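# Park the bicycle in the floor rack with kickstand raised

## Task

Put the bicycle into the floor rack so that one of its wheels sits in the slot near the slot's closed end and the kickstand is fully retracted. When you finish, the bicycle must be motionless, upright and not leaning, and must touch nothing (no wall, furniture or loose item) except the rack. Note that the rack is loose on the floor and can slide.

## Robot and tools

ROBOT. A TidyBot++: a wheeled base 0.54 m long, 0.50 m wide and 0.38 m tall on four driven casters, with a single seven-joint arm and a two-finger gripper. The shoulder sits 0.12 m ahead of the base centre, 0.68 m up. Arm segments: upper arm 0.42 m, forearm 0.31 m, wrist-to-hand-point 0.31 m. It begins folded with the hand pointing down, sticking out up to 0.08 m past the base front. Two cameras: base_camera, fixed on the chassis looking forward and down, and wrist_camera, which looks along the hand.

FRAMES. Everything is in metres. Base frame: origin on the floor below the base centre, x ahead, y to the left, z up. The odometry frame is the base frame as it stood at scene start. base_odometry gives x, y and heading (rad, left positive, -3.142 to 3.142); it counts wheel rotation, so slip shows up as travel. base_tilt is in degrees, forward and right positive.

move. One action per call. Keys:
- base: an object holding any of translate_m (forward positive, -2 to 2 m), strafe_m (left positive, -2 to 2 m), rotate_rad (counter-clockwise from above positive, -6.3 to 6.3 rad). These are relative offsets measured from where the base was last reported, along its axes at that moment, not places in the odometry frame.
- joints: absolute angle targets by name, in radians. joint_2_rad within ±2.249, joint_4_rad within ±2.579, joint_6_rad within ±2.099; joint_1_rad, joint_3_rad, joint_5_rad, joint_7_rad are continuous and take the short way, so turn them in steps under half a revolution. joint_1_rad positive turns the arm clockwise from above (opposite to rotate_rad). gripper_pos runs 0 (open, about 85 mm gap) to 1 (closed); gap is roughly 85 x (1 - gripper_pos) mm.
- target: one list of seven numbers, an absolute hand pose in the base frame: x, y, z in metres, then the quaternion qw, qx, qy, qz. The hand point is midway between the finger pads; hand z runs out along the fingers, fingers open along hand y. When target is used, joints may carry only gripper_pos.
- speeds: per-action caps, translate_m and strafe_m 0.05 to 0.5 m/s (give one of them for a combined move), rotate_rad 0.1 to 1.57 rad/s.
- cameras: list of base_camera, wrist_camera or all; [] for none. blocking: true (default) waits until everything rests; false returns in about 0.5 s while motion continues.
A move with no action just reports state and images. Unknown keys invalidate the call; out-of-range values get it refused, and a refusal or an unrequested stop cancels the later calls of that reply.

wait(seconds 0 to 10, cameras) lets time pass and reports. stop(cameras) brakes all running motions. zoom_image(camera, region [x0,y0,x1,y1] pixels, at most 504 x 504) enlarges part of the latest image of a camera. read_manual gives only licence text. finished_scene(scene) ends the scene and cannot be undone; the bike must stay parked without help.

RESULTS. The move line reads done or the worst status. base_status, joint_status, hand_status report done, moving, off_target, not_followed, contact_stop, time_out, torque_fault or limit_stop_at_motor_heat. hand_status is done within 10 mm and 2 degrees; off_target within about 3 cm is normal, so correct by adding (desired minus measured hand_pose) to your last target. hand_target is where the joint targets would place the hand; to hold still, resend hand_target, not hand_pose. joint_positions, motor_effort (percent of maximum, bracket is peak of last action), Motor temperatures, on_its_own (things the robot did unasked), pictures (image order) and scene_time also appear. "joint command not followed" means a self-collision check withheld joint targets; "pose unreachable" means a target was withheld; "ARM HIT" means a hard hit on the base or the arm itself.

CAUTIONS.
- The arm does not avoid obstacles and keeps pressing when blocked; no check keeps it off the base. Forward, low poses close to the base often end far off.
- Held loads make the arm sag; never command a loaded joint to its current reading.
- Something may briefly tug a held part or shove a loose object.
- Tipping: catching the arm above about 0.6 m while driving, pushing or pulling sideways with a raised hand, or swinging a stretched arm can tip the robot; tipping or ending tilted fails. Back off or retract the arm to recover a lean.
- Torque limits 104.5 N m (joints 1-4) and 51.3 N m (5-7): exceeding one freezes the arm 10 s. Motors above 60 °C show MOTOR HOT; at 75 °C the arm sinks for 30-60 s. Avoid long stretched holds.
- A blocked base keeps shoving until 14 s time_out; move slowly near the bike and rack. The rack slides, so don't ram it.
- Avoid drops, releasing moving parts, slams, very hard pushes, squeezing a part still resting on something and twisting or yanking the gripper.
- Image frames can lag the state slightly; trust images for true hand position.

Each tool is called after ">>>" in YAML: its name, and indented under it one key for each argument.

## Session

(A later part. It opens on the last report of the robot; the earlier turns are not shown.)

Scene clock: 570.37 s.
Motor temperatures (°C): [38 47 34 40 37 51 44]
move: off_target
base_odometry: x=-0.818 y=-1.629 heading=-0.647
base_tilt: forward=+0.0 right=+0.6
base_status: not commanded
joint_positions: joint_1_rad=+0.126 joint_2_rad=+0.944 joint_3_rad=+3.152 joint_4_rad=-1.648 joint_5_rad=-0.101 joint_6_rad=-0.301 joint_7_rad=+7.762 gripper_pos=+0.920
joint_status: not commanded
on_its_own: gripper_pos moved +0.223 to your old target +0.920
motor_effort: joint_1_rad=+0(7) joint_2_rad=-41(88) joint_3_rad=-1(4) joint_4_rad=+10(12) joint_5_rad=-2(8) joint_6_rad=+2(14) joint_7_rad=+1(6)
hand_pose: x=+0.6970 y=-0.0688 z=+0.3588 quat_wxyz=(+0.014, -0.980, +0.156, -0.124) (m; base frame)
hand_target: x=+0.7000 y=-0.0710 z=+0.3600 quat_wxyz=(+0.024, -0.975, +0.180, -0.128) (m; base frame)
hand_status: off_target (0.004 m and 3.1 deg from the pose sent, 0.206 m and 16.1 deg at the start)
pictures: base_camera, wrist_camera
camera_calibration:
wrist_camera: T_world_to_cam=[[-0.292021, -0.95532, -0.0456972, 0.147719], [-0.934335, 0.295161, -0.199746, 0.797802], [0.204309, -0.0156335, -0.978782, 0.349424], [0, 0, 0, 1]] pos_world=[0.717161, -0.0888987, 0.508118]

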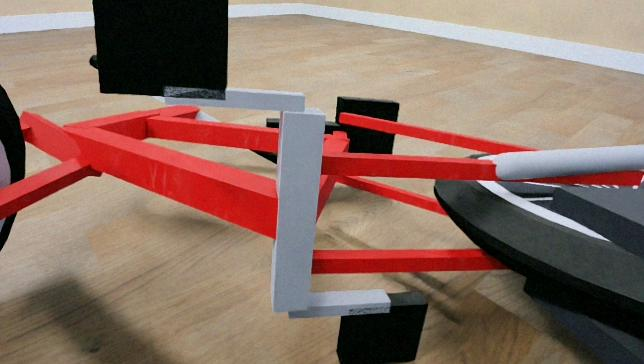

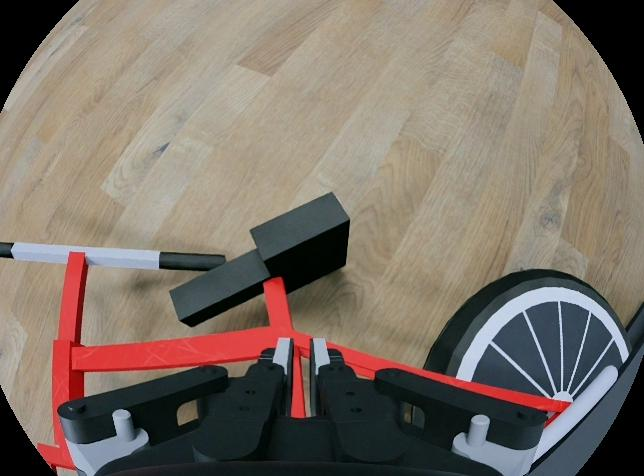

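>>> move:
  target: [0.70, -0.06, 0.42, 0, 0.9833, -0.182, 0]
  joints: {"gripper_pos": 0.1}

>>> move:
  target: [0.755, -0.045, 0.25, 0, 0.9833, -0.182, 0]

Scene clock: 572.80 s.
Motor temperatures (°C): [38 47 34 40 37 51 44]
move: off_target
base_odometry: x=-0.818 y=-1.629 heading=-0.647
base_tilt: forward=+0.0 right=+0.6
base_status: not commanded
joint_positions: joint_1_rad=+0.073 joint_2_rad=+0.944 joint_3_rad=+3.219 joint_4_rad=-1.325 joint_5_rad=-0.101 joint_6_rad=-0.845 joint_7_rad=+7.706 gripper_pos=+0.100
joint_status: all done
motor_effort: joint_1_rad=+0(1) joint_2_rad=-44(44) joint_3_rad=+0(1) joint_4_rad=+13(14) joint_5_rad=-2(3) joint_6_rad=+1(3) joint_7_rad=+1(1)
hand_pose: x=+0.7075 y=-0.0617 z=+0.4151 quat_wxyz=(+0.007, -0.986, +0.165, -0.015) (m; base frame)
hand_target: x=+0.7000 y=-0.0600 z=+0.4200 quat_wxyz=(+0.000, -0.983, +0.182, +0.000) (m; base frame)
hand_status: off_target (0.009 m and 2.8 deg from the pose sent, 0.062 m and 14.7 deg at the start)
pictures: base_camera, wrist_camera
camera_calibration:
wrist_camera: T_world_to_cam=[[-0.310605, -0.950538, -0.00102951, 0.155107], [-0.950458, 0.310564, 0.0134113, 0.740638], [-0.0124282, 0.00514411, -0.99991, 0.565927], [0, 0, 0, 1]] pos_world=[0.759155, -0.0854915, 0.556103]

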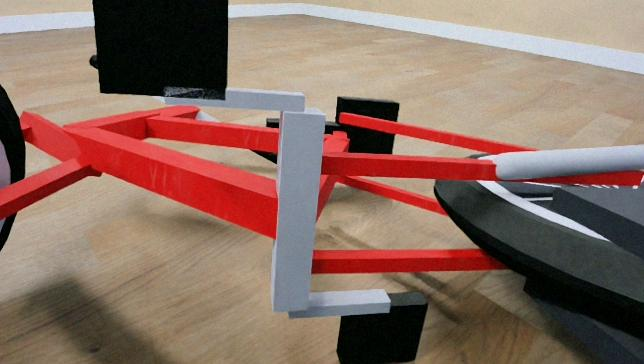

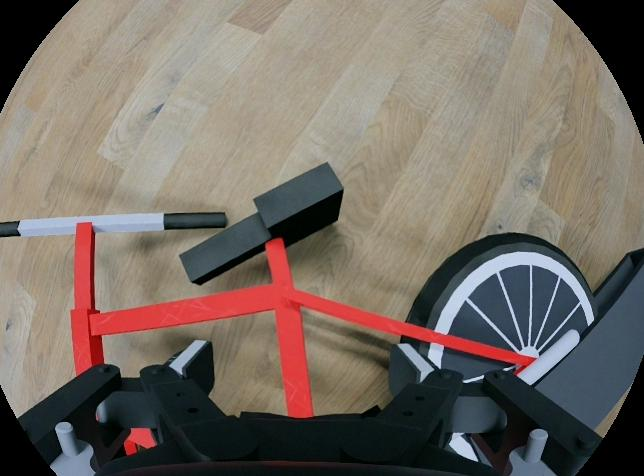

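Scene clock: 574.57 s.
Motor temperatures (°C): [38 47 34 40 37 51 44]
move: off_target
base_odometry: x=-0.818 y=-1.629 heading=-0.647
base_tilt: forward=+0.0 right=+0.6
base_status: not commanded
joint_positions: joint_1_rad=+0.058 joint_2_rad=+1.335 joint_3_rad=+3.219 joint_4_rad=-1.004 joint_5_rad=-0.101 joint_6_rad=-0.845 joint_7_rad=+7.666 gripper_pos=+0.100
joint_status: not commanded
motor_effort: joint_1_rad=+0(1) joint_2_rad=-49(53) joint_3_rad=+0(1) joint_4_rad=+12(14) joint_5_rad=-1(3) joint_6_rad=+0(1) joint_7_rad=+0(1)
hand_pose: x=+0.7403 y=-0.0549 z=+0.2507 quat_wxyz=(-0.002, -0.986, +0.166, +0.019) (m; base frame)
hand_target: x=+0.7550 y=-0.0450 z=+0.2500 quat_wxyz=(+0.000, -0.983, +0.182, +0.000) (m; base frame)
hand_status: off_target (0.018 m and 2.9 deg from the pose sent, 0.173 m and 2.8 deg at the start)
pictures: base_camera, wrist_camera
camera_calibration:
wrist_camera: T_world_to_cam=[[-0.312571, -0.949523, 0.0265508, 0.166156], [-0.946262, 0.313696, 0.0786349, 0.752603], [-0.0829945, -0.000544992, -0.99655, 0.452966], [0, 0, 0, 1]] pos_world=[0.801689, -0.0780729, 0.387811]

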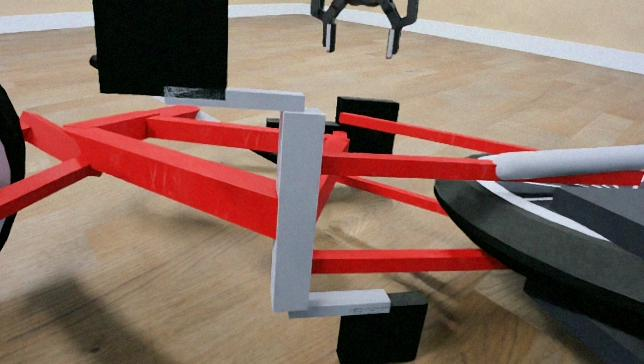

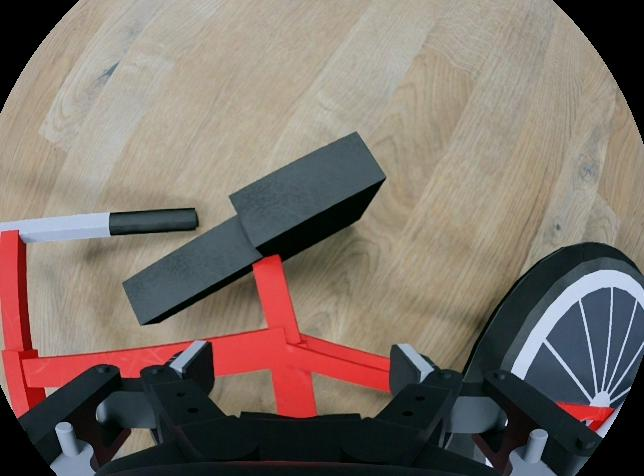

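>>> move:
  target: [0.770, -0.028, 0.20, 0, 0.9964, -0.0849, 0]

Scene clock: 576.17 s.
Motor temperatures (°C): [38 47 34 40 37 51 44]
move: off_target
base_odometry: x=-0.818 y=-1.629 heading=-0.647
base_tilt: forward=+0.0 right=+0.6
base_status: not commanded
joint_positions: joint_1_rad=+0.043 joint_2_rad=+1.459 joint_3_rad=+3.207 joint_4_rad=-0.845 joint_5_rad=-0.101 joint_6_rad=-0.845 joint_7_rad=+7.721 gripper_pos=+0.100
joint_status: not commanded
motor_effort: joint_1_rad=-1(1) joint_2_rad=-51(53) joint_3_rad=+0(1) joint_4_rad=+13(14) joint_5_rad=-2(2) joint_6_rad=+0(1) joint_7_rad=+1(1)
hand_pose: x=+0.7683 y=-0.0393 z=+0.2068 quat_wxyz=(+0.005, -0.992, +0.125, +0.003) (m; base frame)
hand_target: x=+0.7700 y=-0.0280 z=+0.2000 quat_wxyz=(+0.000, -0.996, +0.085, +0.000) (m; base frame)
hand_status: off_target (0.013 m and 4.7 deg from the pose sent, 0.065 m and 9.6 deg at the start)
pictures: base_camera, wrist_camera
camera_calibration:
wrist_camera: T_world_to_cam=[[-0.233259, -0.972374, 0.0088829, 0.132698], [-0.971214, 0.233415, 0.0475441, 0.800154], [-0.0483041, 0.0024629, -0.99883, 0.385462], [0, 0, 0, 1]] pos_world=[0.826693, -0.0586851, 0.345789]

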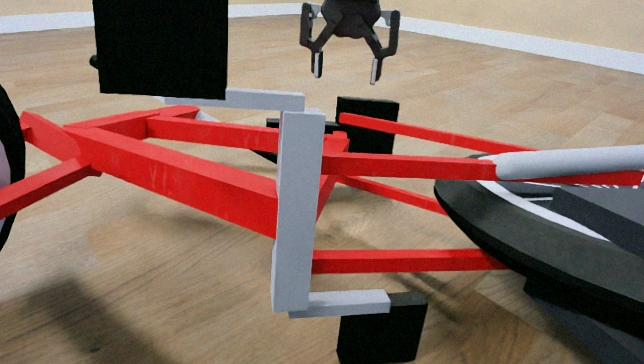

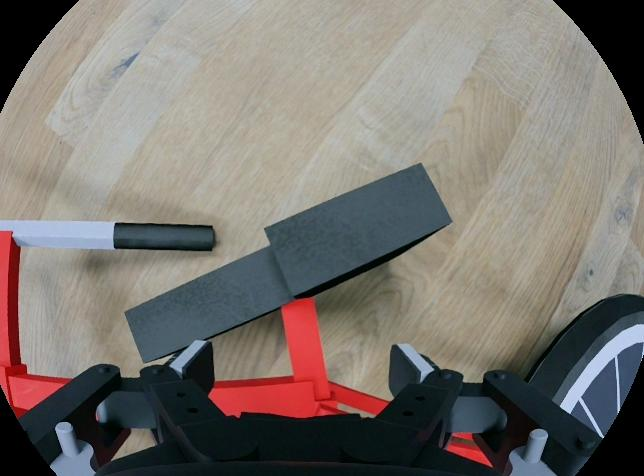

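>>> move:
  target: [0.765, -0.024, 0.17, 0, 0.9999, 0.01, 0]
  joints: {"gripper_pos": 0.42}

Scene clock: 577.60 s.
Motor temperatures (°C): [38 47 34 40 37 51 44]
move: off_target
base_odometry: x=-0.818 y=-1.629 heading=-0.647
base_tilt: forward=+0.0 right=+0.6
base_status: not commanded
joint_positions: joint_1_rad=+0.042 joint_2_rad=+1.513 joint_3_rad=+3.177 joint_4_rad=-0.818 joint_5_rad=-0.088 joint_6_rad=-0.833 joint_7_rad=+7.887 gripper_pos=+0.420
joint_status: all done
motor_effort: joint_1_rad=+0(1) joint_2_rad=-50(53) joint_3_rad=-1(1) joint_4_rad=+12(13) joint_5_rad=-2(2) joint_6_rad=+0(0) joint_7_rad=+1(1)
hand_pose: x=+0.7602 y=-0.0246 z=+0.1784 quat_wxyz=(+0.015, -0.999, +0.036, +0.010) (m; base frame)
hand_target: x=+0.7650 y=-0.0240 z=+0.1700 quat_wxyz=(+0.000, -1.000, -0.010, +0.000) (m; base frame)
hand_status: off_target (0.010 m and 5.6 deg from the pose sent, 0.040 m and 15.5 deg at the start)
pictures: base_camera, wrist_camera
camera_calibration:
wrist_camera: T_world_to_cam=[[-0.0558976, -0.998366, -0.0118672, 0.0136456], [-0.996563, 0.055061, 0.0618911, 0.802562], [-0.0611366, 0.0152859, -0.998012, 0.366657], [0, 0, 0, 1]] pos_world=[0.822982, -0.0361713, 0.316419]

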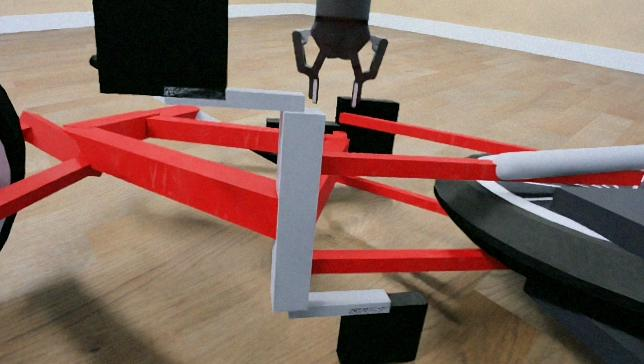

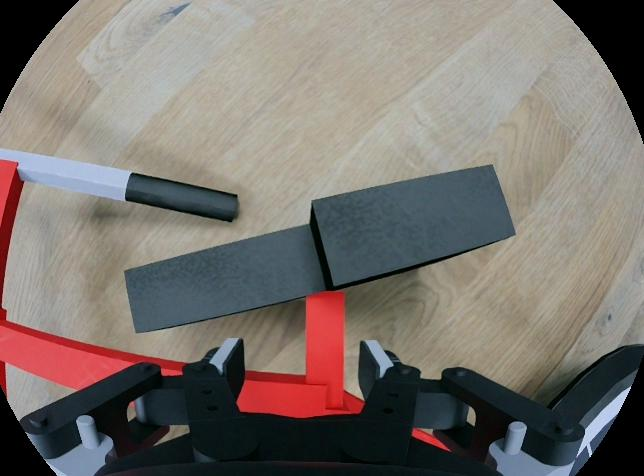

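>>> move:
  target: [0.768, -0.042, 0.13, 0, 0.9999, 0.01, 0]

Scene clock: 578.97 s.
Motor temperatures (°C): [38 47 34 40 37 51 44]
move: off_target
base_odometry: x=-0.818 y=-1.629 heading=-0.647
base_tilt: forward=+0.0 right=+0.6
base_status: not commanded
joint_positions: joint_1_rad=+0.043 joint_2_rad=+1.619 joint_3_rad=+3.177 joint_4_rad=-0.694 joint_5_rad=-0.088 joint_6_rad=-0.833 joint_7_rad=+7.909 gripper_pos=+0.420
joint_status: not commanded
motor_effort: joint_1_rad=+0(1) joint_2_rad=-51(53) joint_3_rad=-1(1) joint_4_rad=+12(14) joint_5_rad=-1(2) joint_6_rad=+0(1) joint_7_rad=+0(1)
hand_pose: x=+0.7695 y=-0.0247 z=+0.1376 quat_wxyz=(+0.015, -1.000, +0.023, +0.001) (m; base frame)
hand_target: x=+0.7680 y=-0.0420 z=+0.1300 quat_wxyz=(+0.000, -1.000, -0.010, +0.000) (m; base frame)
hand_status: off_target (0.019 m and 4.2 deg from the pose sent, 0.052 m and 5.6 deg at the start)
pictures: base_camera, wrist_camera
camera_calibration:
wrist_camera: T_world_to_cam=[[-0.0310956, -0.999443, -0.0121105, -0.00555201], [-0.998564, 0.0305348, 0.0440228, 0.817704], [-0.0436285, 0.0134621, -0.998957, 0.313057], [0, 0, 0, 1]] pos_world=[0.830015, -0.0347317, 0.276665]

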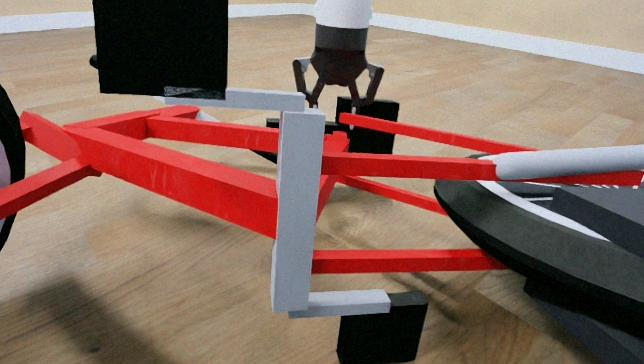

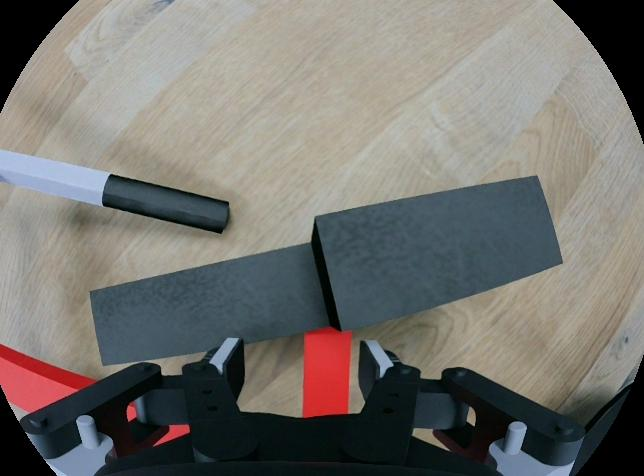

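>>> move:
  target: [0.753, -0.045, 0.118, 0, 0.9999, 0.01, 0]
  cameras: []

>>> move:
  joints: {"gripper_pos": 1.0}

Scene clock: 579.87 s.
Motor temperatures (°C): [38 47 34 40 37 51 44]
move: off_target
base_odometry: x=-0.818 y=-1.629 heading=-0.647
base_tilt: forward=+0.0 right=+0.6
base_status: not commanded
joint_positions: joint_1_rad=+0.046 joint_2_rad=+1.608 joint_3_rad=+3.172 joint_4_rad=-0.736 joint_5_rad=-0.088 joint_6_rad=-0.790 joint_7_rad=+7.915 gripper_pos=+0.420
joint_status: not commanded
motor_effort: joint_1_rad=+0(0) joint_2_rad=-43(51) joint_3_rad=+0(1) joint_4_rad=+10(13) joint_5_rad=-1(2) joint_6_rad=+0(1) joint_7_rad=+1(1)
hand_pose: x=+0.7669 y=-0.0252 z=+0.1352 quat_wxyz=(+0.016, -1.000, +0.023, -0.005) (m; base frame)
hand_target: x=+0.7530 y=-0.0450 z=+0.1180 quat_wxyz=(+0.000, -1.000, -0.010, +0.000) (m; base frame)
hand_status: off_target (0.030 m and 4.2 deg from the pose sent, 0.033 m and 4.2 deg at the start)
pictures: none
No camera images: "cameras" was empty.

Scene clock: 580.73 s.
Motor temperatures (°C): [38 47 34 40 37 51 44]
move: done
base_odometry: x=-0.818 y=-1.629 heading=-0.647
base_tilt: forward=+0.0 right=+0.6
base_status: not commanded
joint_positions: joint_1_rad=+0.050 joint_2_rad=+1.608 joint_3_rad=+3.160 joint_4_rad=-0.743 joint_5_rad=-0.085 joint_6_rad=-0.786 joint_7_rad=+7.916 gripper_pos=+0.999
joint_status: all done
motor_effort: joint_1_rad=+0(3) joint_2_rad=-46(49) joint_3_rad=-1(2) joint_4_rad=+10(12) joint_5_rad=-2(2) joint_6_rad=+0(2) joint_7_rad=+1(1)
hand_pose: x=+0.7646 y=-0.0222 z=+0.1337 quat_wxyz=(+0.021, -0.999, +0.024, -0.004) (m; base frame)
hand_target: x=+0.7530 y=-0.0450 z=+0.1180 quat_wxyz=(+0.000, -1.000, -0.010, +0.000) (m; base frame)
hand_status: not commanded
pictures: base_camera, wrist_camera
camera_calibration:
wrist_camera: T_world_to_cam=[[-0.0326557, -0.999183, -0.0238017, -0.000452918], [-0.998915, 0.0318376, 0.0339762, 0.814574], [-0.0331907, 0.0248854, -0.999139, 0.301243], [0, 0, 0, 1]] pos_world=[0.823674, -0.0338832, 0.273297]

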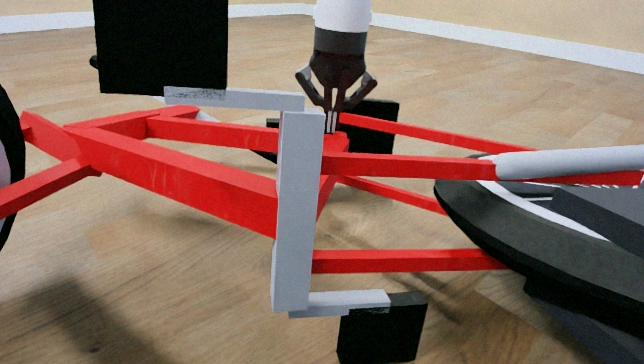

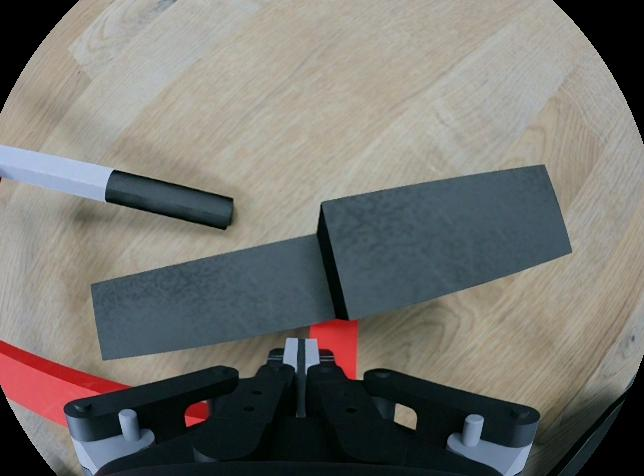

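>>> move:
  target: [0.757, -0.060, 0.16, 0, 0.9999, 0.01, 0]
  joints: {"gripper_pos": 0.35}

Scene clock: 581.90 s.
Motor temperatures (°C): [38 47 34 40 37 51 44]
move: off_target
base_odometry: x=-0.818 y=-1.629 heading=-0.647
base_tilt: forward=+0.0 right=+0.6
base_status: not commanded
joint_positions: joint_1_rad=+0.078 joint_2_rad=+1.560 joint_3_rad=+3.160 joint_4_rad=-0.820 joint_5_rad=-0.084 joint_6_rad=-0.786 joint_7_rad=+7.935 gripper_pos=+0.350
joint_status: all done
motor_effort: joint_1_rad=+0(2) joint_2_rad=-50(51) joint_3_rad=-1(2) joint_4_rad=+12(13) joint_5_rad=-2(3) joint_6_rad=+0(1) joint_7_rad=+1(1)
hand_pose: x=+0.7486 y=-0.0393 z=+0.1476 quat_wxyz=(+0.021, -0.999, +0.029, +0.010) (m; base frame)
hand_target: x=+0.7570 y=-0.0600 z=+0.1600 quat_wxyz=(+0.000, -1.000, -0.010, +0.000) (m; base frame)
hand_status: off_target (0.026 m and 5.2 deg from the pose sent, 0.047 m and 4.6 deg at the start)
pictures: base_camera, wrist_camera
camera_calibration:
wrist_camera: T_world_to_cam=[[-0.0420998, -0.998828, -0.0238718, -0.0106854], [-0.997247, 0.0405496, 0.062074, 0.793567], [-0.0610332, 0.0264194, -0.997786, 0.335713], [0, 0, 0, 1]] pos_world=[0.811422, -0.051721, 0.285454]

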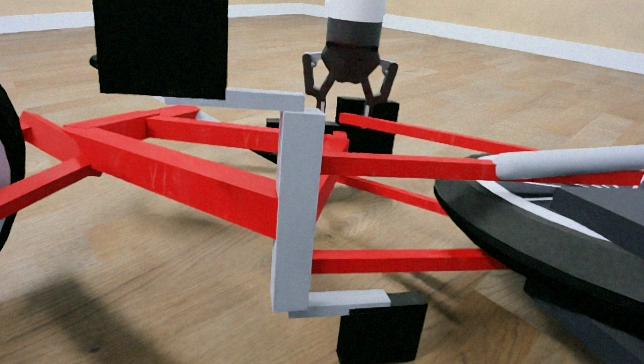

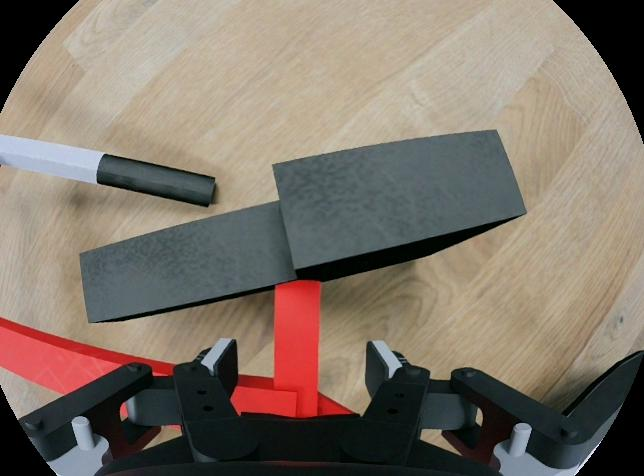

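>>> move:
  target: [0.768, -0.060, 0.105, 0, 0.9999, 0.01, 0]

Scene clock: 583.23 s.
Motor temperatures (°C): [38 47 34 40 37 51 44]
move: off_target
base_odometry: x=-0.818 y=-1.629 heading=-0.647
base_tilt: forward=+0.0 right=+0.6
base_status: not commanded
joint_positions: joint_1_rad=+0.079 joint_2_rad=+1.657 joint_3_rad=+3.160 joint_4_rad=-0.618 joint_5_rad=-0.084 joint_6_rad=-0.845 joint_7_rad=+7.936 gripper_pos=+0.350
joint_status: not commanded
motor_effort: joint_1_rad=-1(3) joint_2_rad=-44(52) joint_3_rad=-1(3) joint_4_rad=+16(17) joint_5_rad=-1(2) joint_6_rad=+7(9) joint_7_rad=+1(2)
hand_pose: x=+0.7841 y=-0.0411 z=+0.1312 quat_wxyz=(+0.021, -0.999, +0.025, -0.013) (m; base frame)
hand_target: x=+0.7680 y=-0.0600 z=+0.1050 quat_wxyz=(+0.000, -1.000, -0.010, +0.000) (m; base frame)
hand_status: off_target (0.036 m and 4.9 deg from the pose sent, 0.051 m and 5.2 deg at the start)
pictures: base_camera, wrist_camera
camera_calibration:
wrist_camera: T_world_to_cam=[[-0.0349446, -0.999061, -0.0256038, -0.0167407], [-0.999278, 0.0345474, 0.0157946, 0.837468], [-0.0148952, 0.0261373, -0.999547, 0.285674], [0, 0, 0, 1]] pos_world=[0.840534, -0.0531241, 0.271889]

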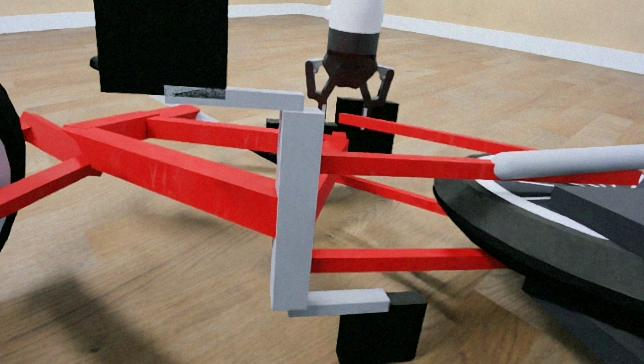

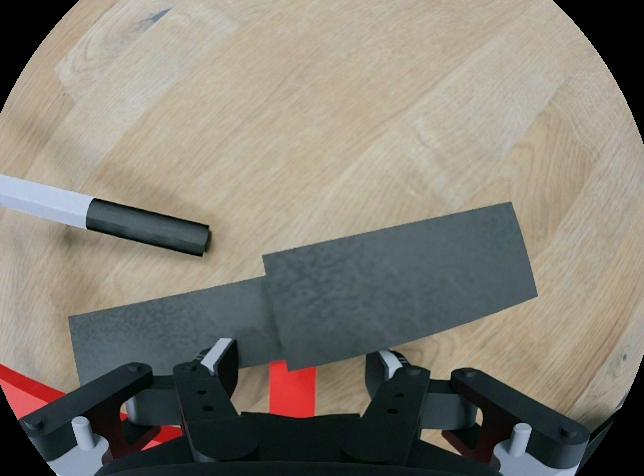

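>>> move:
  target: [0.745, -0.060, 0.165, 0, 0.9999, 0.01, 0]
  cameras: []

>>> move:
  target: [0.745, -0.060, 0.105, 0, 0.9999, 0.01, 0]

Scene clock: 584.73 s.
Motor temperatures (°C): [38 47 34 40 37 51 44]
move: off_target
base_odometry: x=-0.818 y=-1.629 heading=-0.647
base_tilt: forward=+0.0 right=+0.6
base_status: not commanded
joint_positions: joint_1_rad=+0.079 joint_2_rad=+1.520 joint_3_rad=+3.160 joint_4_rad=-0.900 joint_5_rad=-0.082 joint_6_rad=-0.765 joint_7_rad=+7.938 gripper_pos=+0.350
joint_status: not commanded
motor_effort: joint_1_rad=+0(1) joint_2_rad=-49(50) joint_3_rad=-1(2) joint_4_rad=+11(15) joint_5_rad=-2(2) joint_6_rad=+0(9) joint_7_rad=+1(2)
hand_pose: x=+0.7326 y=-0.0402 z=+0.1562 quat_wxyz=(+0.020, -0.999, +0.028, +0.020) (m; base frame)
hand_target: x=+0.7450 y=-0.0600 z=+0.1650 quat_wxyz=(+0.000, -1.000, -0.010, +0.000) (m; base frame)
hand_status: off_target (0.025 m and 5.5 deg from the pose sent, 0.055 m and 4.9 deg at the start)
pictures: none
No camera images: "cameras" was empty.

Scene clock: 585.80 s.
Motor temperatures (°C): [38 47 34 40 37 51 44]
move: off_target
base_odometry: x=-0.817 y=-1.629 heading=-0.647
base_tilt: forward=+0.0 right=+0.6
base_status: not commanded
joint_positions: joint_1_rad=+0.079 joint_2_rad=+1.627 joint_3_rad=+3.160 joint_4_rad=-0.779 joint_5_rad=-0.082 joint_6_rad=-0.761 joint_7_rad=+7.938 gripper_pos=+0.350
joint_status: not commanded
motor_effort: joint_1_rad=+0(1) joint_2_rad=-49(52) joint_3_rad=-1(2) joint_4_rad=+11(12) joint_5_rad=-2(2) joint_6_rad=+0(3) joint_7_rad=+1(1)
hand_pose: x=+0.7408 y=-0.0405 z=+0.1135 quat_wxyz=(+0.020, -0.999, +0.027, +0.011) (m; base frame)
hand_target: x=+0.7450 y=-0.0600 z=+0.1050 quat_wxyz=(+0.000, -1.000, -0.010, +0.000) (m; base frame)
hand_status: off_target (0.022 m and 5.0 deg from the pose sent, 0.056 m and 5.5 deg at the start)
pictures: base_camera, wrist_camera
camera_calibration:
wrist_camera: T_world_to_cam=[[-0.0390361, -0.999013, -0.0212088, -0.0155597], [-0.997201, 0.0375935, 0.0646213, 0.787538], [-0.0637602, 0.023672, -0.997684, 0.303196], [0, 0, 0, 1]] pos_world=[0.804059, -0.0523279, 0.251272]

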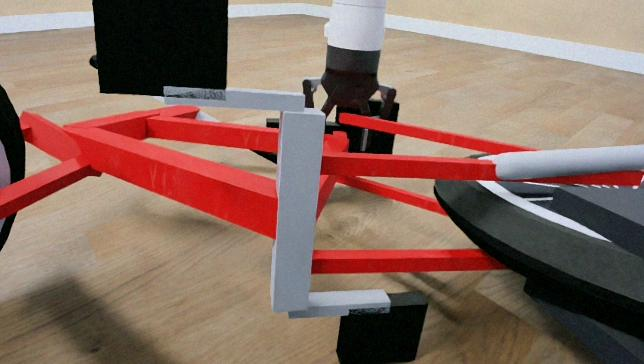

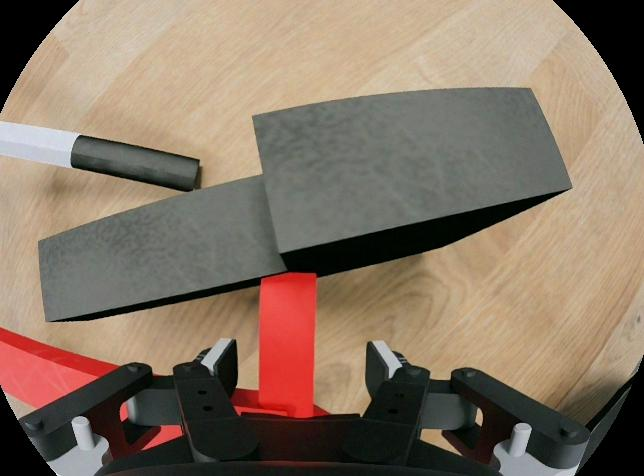

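Good, straddling. Close fully.

>>> move:
  joints: {"gripper_pos": 1.0}

Scene clock: 586.73 s.
Motor temperatures (°C): [38 47 34 40 37 51 44]
move: off_target
base_odometry: x=-0.818 y=-1.629 heading=-0.647
base_tilt: forward=+0.0 right=+0.6
base_status: not commanded
joint_positions: joint_1_rad=+0.078 joint_2_rad=+1.627 joint_3_rad=+3.149 joint_4_rad=-0.779 joint_5_rad=-0.080 joint_6_rad=-0.761 joint_7_rad=+7.939 gripper_pos=+0.784
joint_status: gripper_pos off_target (ended at +0.784, target +1.000)
motor_effort: joint_1_rad=-1(7) joint_2_rad=-48(50) joint_3_rad=-2(5) joint_4_rad=+13(14) joint_5_rad=-1(5) joint_6_rad=+3(4) joint_7_rad=+3(3)
hand_pose: x=+0.7416 y=-0.0343 z=+0.1141 quat_wxyz=(+0.024, -0.999, +0.026, +0.011) (m; base frame)
hand_target: x=+0.7450 y=-0.0600 z=+0.1050 quat_wxyz=(+0.000, -1.000, -0.010, +0.000) (m; base frame)
hand_status: not commanded
pictures: base_camera, wrist_camera
camera_calibration:
wrist_camera: T_world_to_cam=[[-0.0372024, -0.998826, -0.0310279, -0.0096293], [-0.997357, 0.0351729, 0.0635693, 0.78825], [-0.0624033, 0.0333108, -0.997495, 0.302927], [0, 0, 0, 1]] pos_world=[0.804713, -0.0474338, 0.251761]

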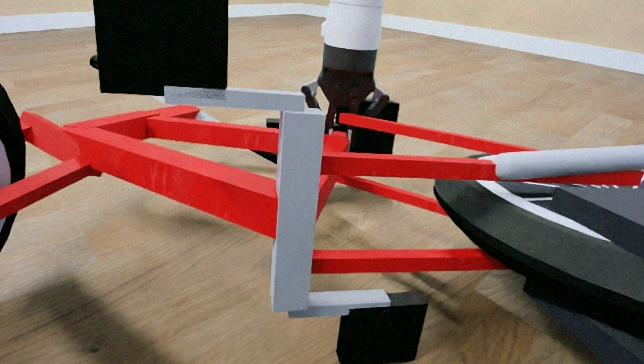

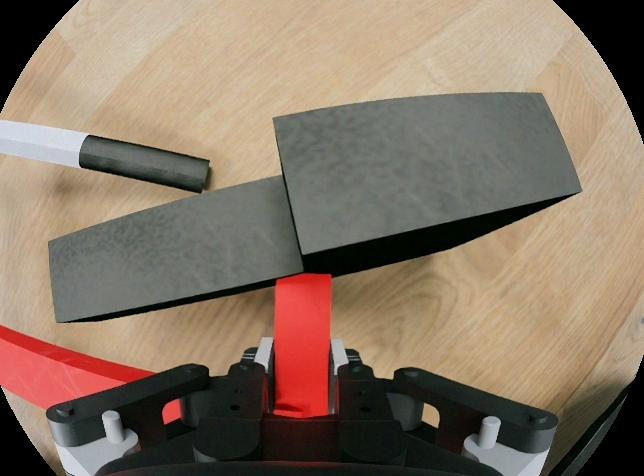

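>>> move:
  target: [0.735, -0.050, 0.18, 0, 0.9988, 0.0, 0.0488]
  cameras: []

>>> move:
  target: [0.73, -0.050, 0.24, 0, 0.9962, 0.0, 0.0872]

Scene clock: 588.40 s.
Motor temperatures (°C): [38 47 34 40 37 51 44]
move: off_target
base_odometry: x=-0.817 y=-1.629 heading=-0.646
base_tilt: forward=+0.0 right=+0.6
base_status: not commanded
joint_positions: joint_1_rad=+0.078 joint_2_rad=+1.507 joint_3_rad=+3.140 joint_4_rad=-1.112 joint_5_rad=-0.072 joint_6_rad=-0.462 joint_7_rad=+7.939 gripper_pos=+0.784
joint_status: not commanded
motor_effort: joint_1_rad=+3(4) joint_2_rad=-62(62) joint_3_rad=+1(4) joint_4_rad=+3(13) joint_5_rad=-1(3) joint_6_rad=-11(11) joint_7_rad=-1(3)
hand_pose: x=+0.7141 y=-0.0342 z=+0.1256 quat_wxyz=(+0.015, -0.999, +0.028, -0.032) (m; base frame)
hand_target: x=+0.7350 y=-0.0500 z=+0.1800 quat_wxyz=(+0.000, -0.999, +0.000, -0.049) (m; base frame)
hand_status: off_target (0.060 m and 4.2 deg from the pose sent, 0.068 m and 8.0 deg at the start)
pictures: none
No camera images: "cameras" was empty.

Scene clock: 589.60 s.
Motor temperatures (°C): [38 47 34 40 37 51 44]
move: off_target
base_odometry: x=-0.817 y=-1.629 heading=-0.647
base_tilt: forward=+0.0 right=+0.6
base_status: not commanded
joint_positions: joint_1_rad=+0.085 joint_2_rad=+1.398 joint_3_rad=+3.128 joint_4_rad=-1.321 joint_5_rad=-0.044 joint_6_rad=-0.346 joint_7_rad=+7.945 gripper_pos=+0.785
joint_status: not commanded
motor_effort: joint_1_rad=+1(6) joint_2_rad=-71(72) joint_3_rad=-1(6) joint_4_rad=+3(4) joint_5_rad=-4(5) joint_6_rad=-9(13) joint_7_rad=-2(4)
hand_pose: x=+0.6851 y=-0.0340 z=+0.1572 quat_wxyz=(+0.012, -0.999, +0.016, -0.039) (m; base frame)
hand_target: x=+0.7300 y=-0.0500 z=+0.2400 quat_wxyz=(+0.000, -0.996, +0.000, -0.087) (m; base frame)
hand_status: off_target (0.096 m and 6.0 deg from the pose sent, 0.117 m and 7.4 deg at the start)
pictures: base_camera, wrist_camera
camera_calibration:
wrist_camera: T_world_to_cam=[[-0.0182134, -0.999817, -0.00590165, -0.0269956], [-0.999149, 0.018419, -0.036899, 0.745608], [0.0370009, 0.00522457, -0.999302, 0.273628], [0, 0, 0, 1]] pos_world=[0.734357, -0.0421536, 0.30079]

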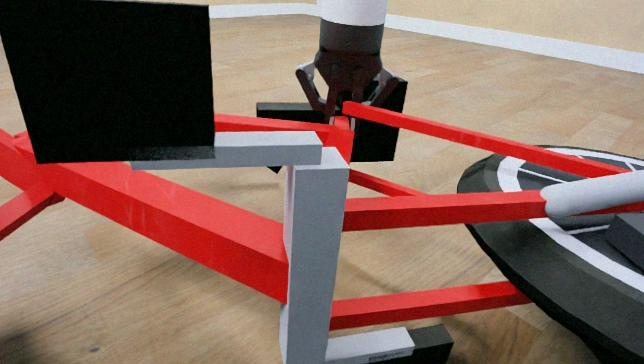

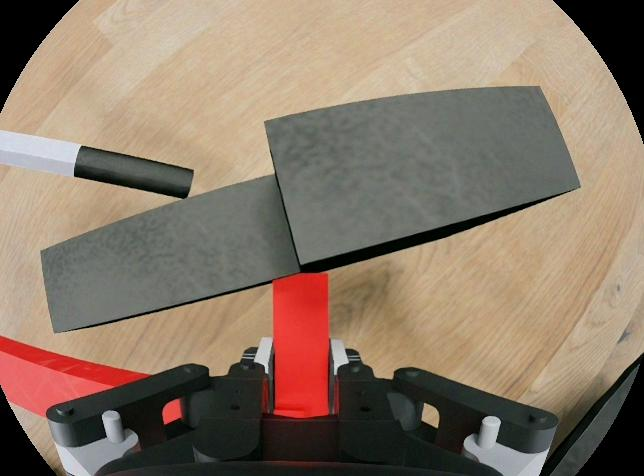

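>>> move:
  target: [0.755, -0.045, 0.30, 0, 0.9914, 0.0, 0.1305]

Scene clock: 590.80 s.
Motor temperatures (°C): [38 48 34 40 37 51 44]
move: off_target
base_odometry: x=-0.817 y=-1.629 heading=-0.647
base_tilt: forward=+0.0 right=+0.6
base_status: not commanded
joint_positions: joint_1_rad=+0.086 joint_2_rad=+1.329 joint_3_rad=+3.126 joint_4_rad=-1.398 joint_5_rad=-0.044 joint_6_rad=-0.318 joint_7_rad=+7.945 gripper_pos=+0.785
joint_status: not commanded
motor_effort: joint_1_rad=+1(3) joint_2_rad=-78(79) joint_3_rad=-1(2) joint_4_rad=+6(7) joint_5_rad=-3(4) joint_6_rad=-7(11) joint_7_rad=-2(2)
hand_pose: x=+0.6838 y=-0.0333 z=+0.1856 quat_wxyz=(+0.011, -0.999, +0.016, -0.050) (m; base frame)
hand_target: x=+0.7550 y=-0.0450 z=+0.3000 quat_wxyz=(+0.000, -0.991, +0.000, -0.131) (m; base frame)
hand_status: off_target (0.135 m and 9.6 deg from the pose sent, 0.159 m and 10.8 deg at the start)
pictures: base_camera, wrist_camera
camera_calibration:
wrist_camera: T_world_to_cam=[[-0.0177634, -0.999831, -0.0048112, -0.0266741], [-0.998159, 0.0180123, -0.0579125, 0.74851], [0.0579894, 0.00377363, -0.99831, 0.287467], [0, 0, 0, 1]] pos_world=[0.729988, -0.0412368, 0.330201]

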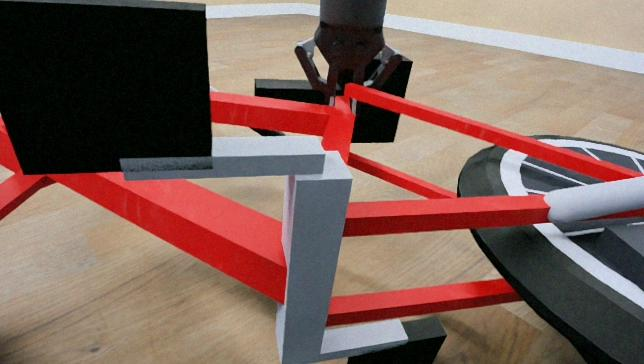

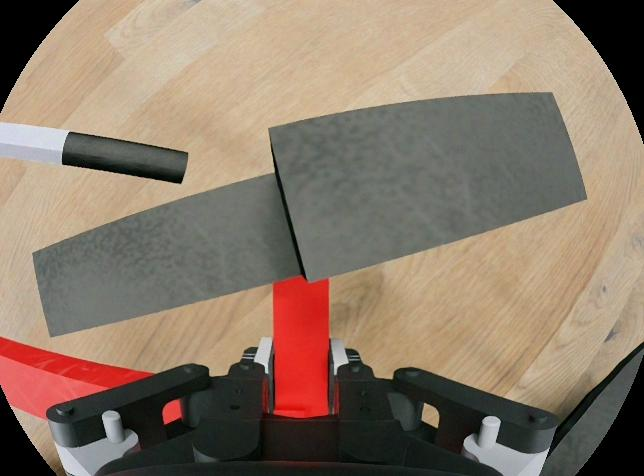

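>>> move:
  target: [0.80, -0.045, 0.36, 0, 0.9848, 0.0, 0.1736]
  base: {"translate_m": -0.05}
  speeds: {"translate_m": 0.1}

Scene clock: 592.03 s.
Motor temperatures (°C): [38 48 34 40 37 51 44]
move: off_target
base_odometry: x=-0.857 y=-1.599 heading=-0.646
base_tilt: forward=+0.0 right=+0.6
base_status: done
joint_positions: joint_1_rad=+0.096 joint_2_rad=+1.302 joint_3_rad=+3.125 joint_4_rad=-1.392 joint_5_rad=-0.044 joint_6_rad=-0.339 joint_7_rad=+7.945 gripper_pos=+0.786
joint_status: not commanded
motor_effort: joint_1_rad=-2(4) joint_2_rad=-88(90) joint_3_rad=-4(5) joint_4_rad=+15(17) joint_5_rad=-2(4) joint_6_rad=-1(8) joint_7_rad=+0(1)
hand_pose: x=+0.6934 y=-0.0393 z=+0.2011 quat_wxyz=(+0.011, -0.998, +0.021, -0.055) (m; base frame)
hand_target: x=+0.8000 y=-0.0450 z=+0.3600 quat_wxyz=(+0.000, -0.985, +0.000, -0.174) (m; base frame)
hand_status: off_target (0.191 m and 13.9 deg from the pose sent, 0.210 m and 14.5 deg at the start)
pictures: base_camera, wrist_camera
camera_calibration:
wrist_camera: T_world_to_cam=[[-0.0270311, -0.999621, -0.00530644, -0.0259575], [-0.997215, 0.0273344, -0.0693864, 0.761076], [0.0695051, 0.00341607, -0.997576, 0.294338], [0, 0, 0, 1]] pos_world=[0.737797, -0.0477567, 0.346295]

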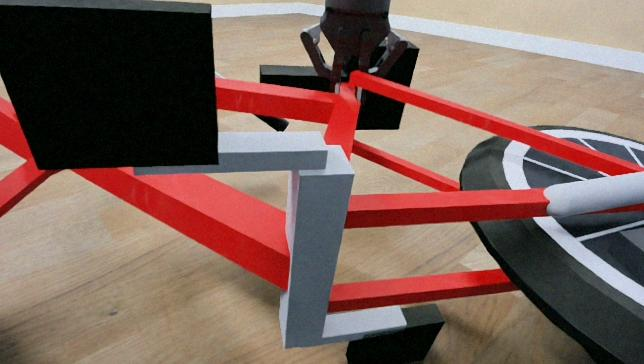

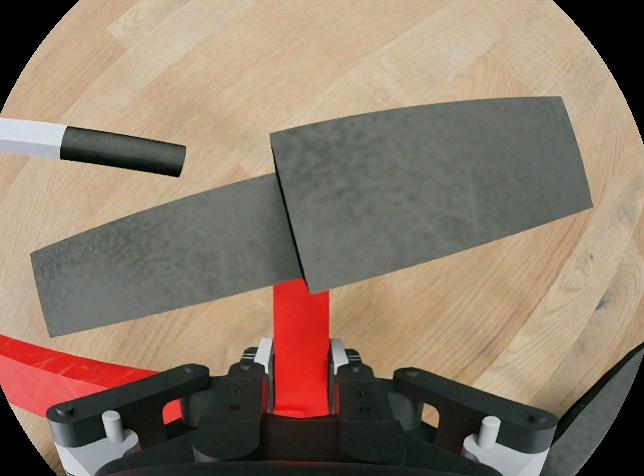

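>>> move:
  target: [0.73, -0.045, 0.20, 0, 0.9962, 0.0, 0.0872]
  cameras: []

>>> move:
  target: [0.72, -0.045, 0.12, 0, 0.9988, 0.0, 0.0488]

Scene clock: 594.37 s.
Motor temperatures (°C): [38 48 34 40 37 51 44]
move: off_target
base_odometry: x=-0.857 y=-1.599 heading=-0.646
base_tilt: forward=+0.0 right=+0.6
base_status: not commanded
joint_positions: joint_1_rad=+0.093 joint_2_rad=+1.412 joint_3_rad=+3.128 joint_4_rad=-1.306 joint_5_rad=-0.038 joint_6_rad=-0.315 joint_7_rad=+7.945 gripper_pos=+0.786
joint_status: not commanded
motor_effort: joint_1_rad=+0(4) joint_2_rad=-65(88) joint_3_rad=-4(6) joint_4_rad=+6(16) joint_5_rad=-3(6) joint_6_rad=-4(6) joint_7_rad=-1(2)
hand_pose: x=+0.6961 y=-0.0401 z=+0.1527 quat_wxyz=(+0.009, -0.998, +0.018, -0.055) (m; base frame)
hand_target: x=+0.7300 y=-0.0450 z=+0.2000 quat_wxyz=(+0.000, -0.996, +0.000, -0.087) (m; base frame)
hand_status: off_target (0.058 m and 4.3 deg from the pose sent, 0.037 m and 4.5 deg at the start)
pictures: none
No camera images: "cameras" was empty.

Scene clock: 595.53 s.
Motor temperatures (°C): [38 48 34 40 37 51 44]
move: off_target
base_odometry: x=-0.857 y=-1.599 heading=-0.646
base_tilt: forward=+0.0 right=+0.6
base_status: not commanded
joint_positions: joint_1_rad=+0.068 joint_2_rad=+1.500 joint_3_rad=+3.121 joint_4_rad=-1.146 joint_5_rad=-0.038 joint_6_rad=-0.422 joint_7_rad=+7.945 gripper_pos=+0.786
joint_status: not commanded
motor_effort: joint_1_rad=+4(6) joint_2_rad=-48(65) joint_3_rad=+3(6) joint_4_rad=+12(14) joint_5_rad=+0(4) joint_6_rad=+8(11) joint_7_rad=+0(2)
hand_pose: x=+0.7109 y=-0.0220 z=+0.1250 quat_wxyz=(+0.016, -0.999, +0.005, -0.038) (m; base frame)
hand_target: x=+0.7200 y=-0.0450 z=+0.1200 quat_wxyz=(+0.000, -0.999, +0.000, -0.049) (m; base frame)
hand_status: off_target (0.025 m and 2.3 deg from the pose sent, 0.041 m and 2.4 deg at the start)
pictures: base_camera, wrist_camera
camera_calibration:
wrist_camera: T_world_to_cam=[[0.0040333, -0.999906, -0.0131347, -0.0296996], [-0.999381, -0.00357126, -0.0350121, 0.769391], [0.0349619, 0.0132677, -0.999301, 0.24211], [0, 0, 0, 1]] pos_world=[0.76057, -0.0301613, 0.268489]

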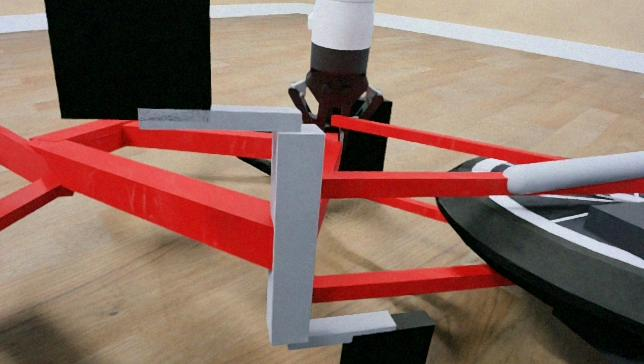

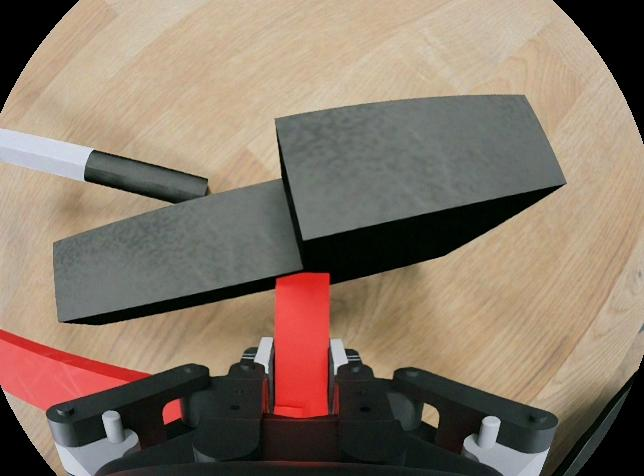

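>>> move:
  joints: {"gripper_pos": 0.35}
  cameras: []

>>> move:
  target: [0.70, -0.04, 0.42, 0, 0.9999, 0.01, 0]
  cameras: []

>>> move:
  base: {"translate_m": -0.1}
  joints: {"joint_1_rad": 0.0, "joint_2_rad": 0.0, "joint_3_rad": 3.14, "joint_4_rad": -1.7, "joint_5_rad": 0, "joint_6_rad": -1.44, "joint_7_rad": 7.85}

Scene clock: 596.60 s.
Motor temperatures (°C): [38 48 34 40 37 51 44]
move: done
base_odometry: x=-0.857 y=-1.599 heading=-0.646
base_tilt: forward=+0.0 right=+0.6
base_status: not commanded
joint_positions: joint_1_rad=+0.078 joint_2_rad=+1.502 joint_3_rad=+3.129 joint_4_rad=-1.127 joint_5_rad=-0.038 joint_6_rad=-0.409 joint_7_rad=+7.945 gripper_pos=+0.350
joint_status: all done
motor_effort: joint_1_rad=+0(5) joint_2_rad=-47(51) joint_3_rad=-2(3) joint_4_rad=+9(12) joint_5_rad=-1(2) joint_6_rad=+1(8) joint_7_rad=+0(1)
hand_pose: x=+0.7246 y=-0.0341 z=+0.1275 quat_wxyz=(+0.010, -0.998, +0.011, -0.053) (m; base frame)
hand_target: x=+0.7200 y=-0.0450 z=+0.1200 quat_wxyz=(+0.000, -0.999, +0.000, -0.049) (m; base frame)
hand_status: not commanded
pictures: none
No camera images: "cameras" was empty.

Scene clock: 598.47 s.
Motor temperatures (°C): [38 49 34 40 37 51 44]
move: off_target
base_odometry: x=-0.857 y=-1.599 heading=-0.646
base_tilt: forward=+0.0 right=+0.6
base_status: not commanded
joint_positions: joint_1_rad=+0.078 joint_2_rad=+0.953 joint_3_rad=+3.136 joint_4_rad=-1.308 joint_5_rad=-0.038 joint_6_rad=-0.837 joint_7_rad=+7.945 gripper_pos=+0.350
joint_status: not commanded
motor_effort: joint_1_rad=+0(0) joint_2_rad=-44(51) joint_3_rad=-1(2) joint_4_rad=+14(14) joint_5_rad=-2(3) joint_6_rad=+0(1) joint_7_rad=+1(1)
hand_pose: x=+0.7174 y=-0.0334 z=+0.4148 quat_wxyz=(+0.015, -1.000, +0.005, -0.023) (m; base frame)
hand_target: x=+0.7000 y=-0.0400 z=+0.4200 quat_wxyz=(+0.000, -1.000, -0.010, +0.000) (m; base frame)
hand_status: off_target (0.019 m and 3.6 deg from the pose sent, 0.294 m and 6.6 deg at the start)
pictures: none
No camera images: "cameras" was empty.

Scene clock: 600.70 s.
Motor temperatures (°C): [38 49 34 40 37 51 44]
move: done
base_odometry: x=-0.937 y=-1.538 heading=-0.645
base_tilt: forward=+0.0 right=+0.6
base_status: done
joint_positions: joint_1_rad=+0.020 joint_2_rad=+0.018 joint_3_rad=+3.136 joint_4_rad=-1.686 joint_5_rad=-0.038 joint_6_rad=-1.393 joint_7_rad=+7.895 gripper_pos=+0.350
joint_status: all done
motor_effort: joint_1_rad=+0(2) joint_2_rad=-17(48) joint_3_rad=+0(2) joint_4_rad=+17(18) joint_5_rad=-2(3) joint_6_rad=+0(1) joint_7_rad=+1(2)
hand_pose: x=+0.4522 y=+0.0082 z=+0.7501 quat_wxyz=(+0.018, -1.000, -0.010, -0.023) (m; base frame)
hand_target: x=+0.4312 y=+0.0018 z=+0.7508 quat_wxyz=(+0.000, -1.000, +0.001, -0.001) (m; base frame)
hand_status: not commanded
pictures: base_camera, wrist_camera
camera_calibration:
wrist_camera: T_world_to_cam=[[0.0353331, -0.999211, -0.0181164, -0.00060987], [-0.999363, -0.0352355, -0.00568072, 0.511075], [0.0050379, 0.0183055, -0.99982, 0.889281], [0, 0, 0, 1]] pos_world=[0.506291, 0.00111983, 0.892013]

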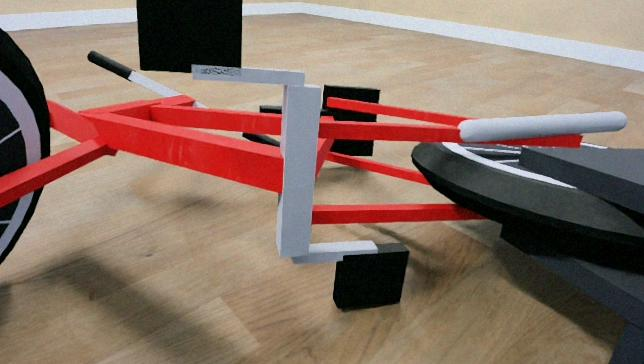

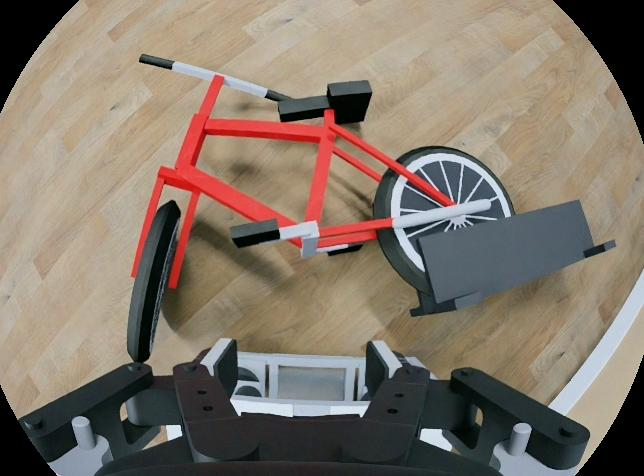

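>>> move:
  base: {"rotate_rad": 0.2}

Scene clock: 603.57 s.
Motor temperatures (°C): [38 48 34 40 37 51 44]
move: done
base_odometry: x=-0.937 y=-1.538 heading=-0.444
base_tilt: forward=+0.0 right=+0.6
base_status: done
joint_positions: joint_1_rad=+0.008 joint_2_rad=+0.018 joint_3_rad=+3.137 joint_4_rad=-1.686 joint_5_rad=-0.038 joint_6_rad=-1.396 joint_7_rad=+7.894 gripper_pos=+0.350
joint_status: not commanded
motor_effort: joint_1_rad=+0(2) joint_2_rad=-17(17) joint_3_rad=+0(2) joint_4_rad=+17(17) joint_5_rad=-2(3) joint_6_rad=+1(1) joint_7_rad=+1(1)
hand_pose: x=+0.4509 y=+0.0120 z=+0.7499 quat_wxyz=(+0.019, -0.999, -0.015, -0.021) (m; base frame)
hand_target: x=+0.4312 y=+0.0018 z=+0.7508 quat_wxyz=(+0.000, -1.000, +0.001, -0.001) (m; base frame)
hand_status: not commanded
pictures: base_camera, wrist_camera
camera_calibration:
wrist_camera: T_world_to_cam=[[0.0459649, -0.998775, -0.0183442, -0.00141781], [-0.998942, -0.0459371, -0.00193355, 0.507037], [0.00108851, 0.0184136, -0.99983, 0.890819], [0, 0, 0, 1]] pos_world=[0.505596, 0.0054725, 0.891621]

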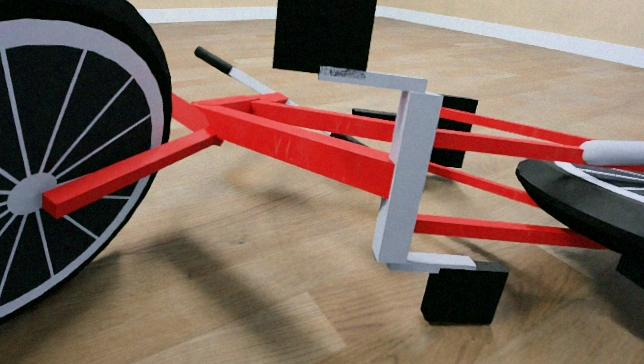

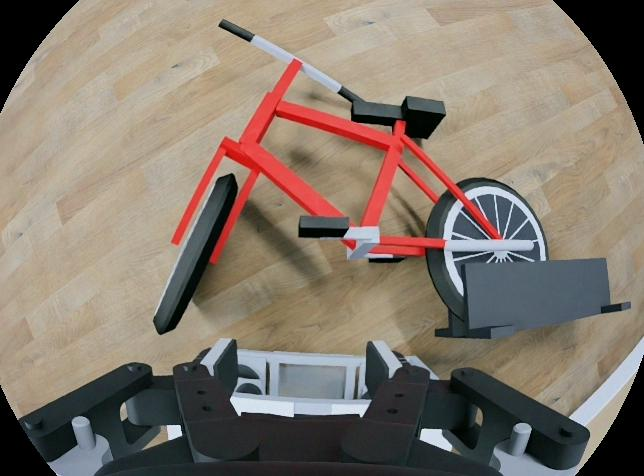

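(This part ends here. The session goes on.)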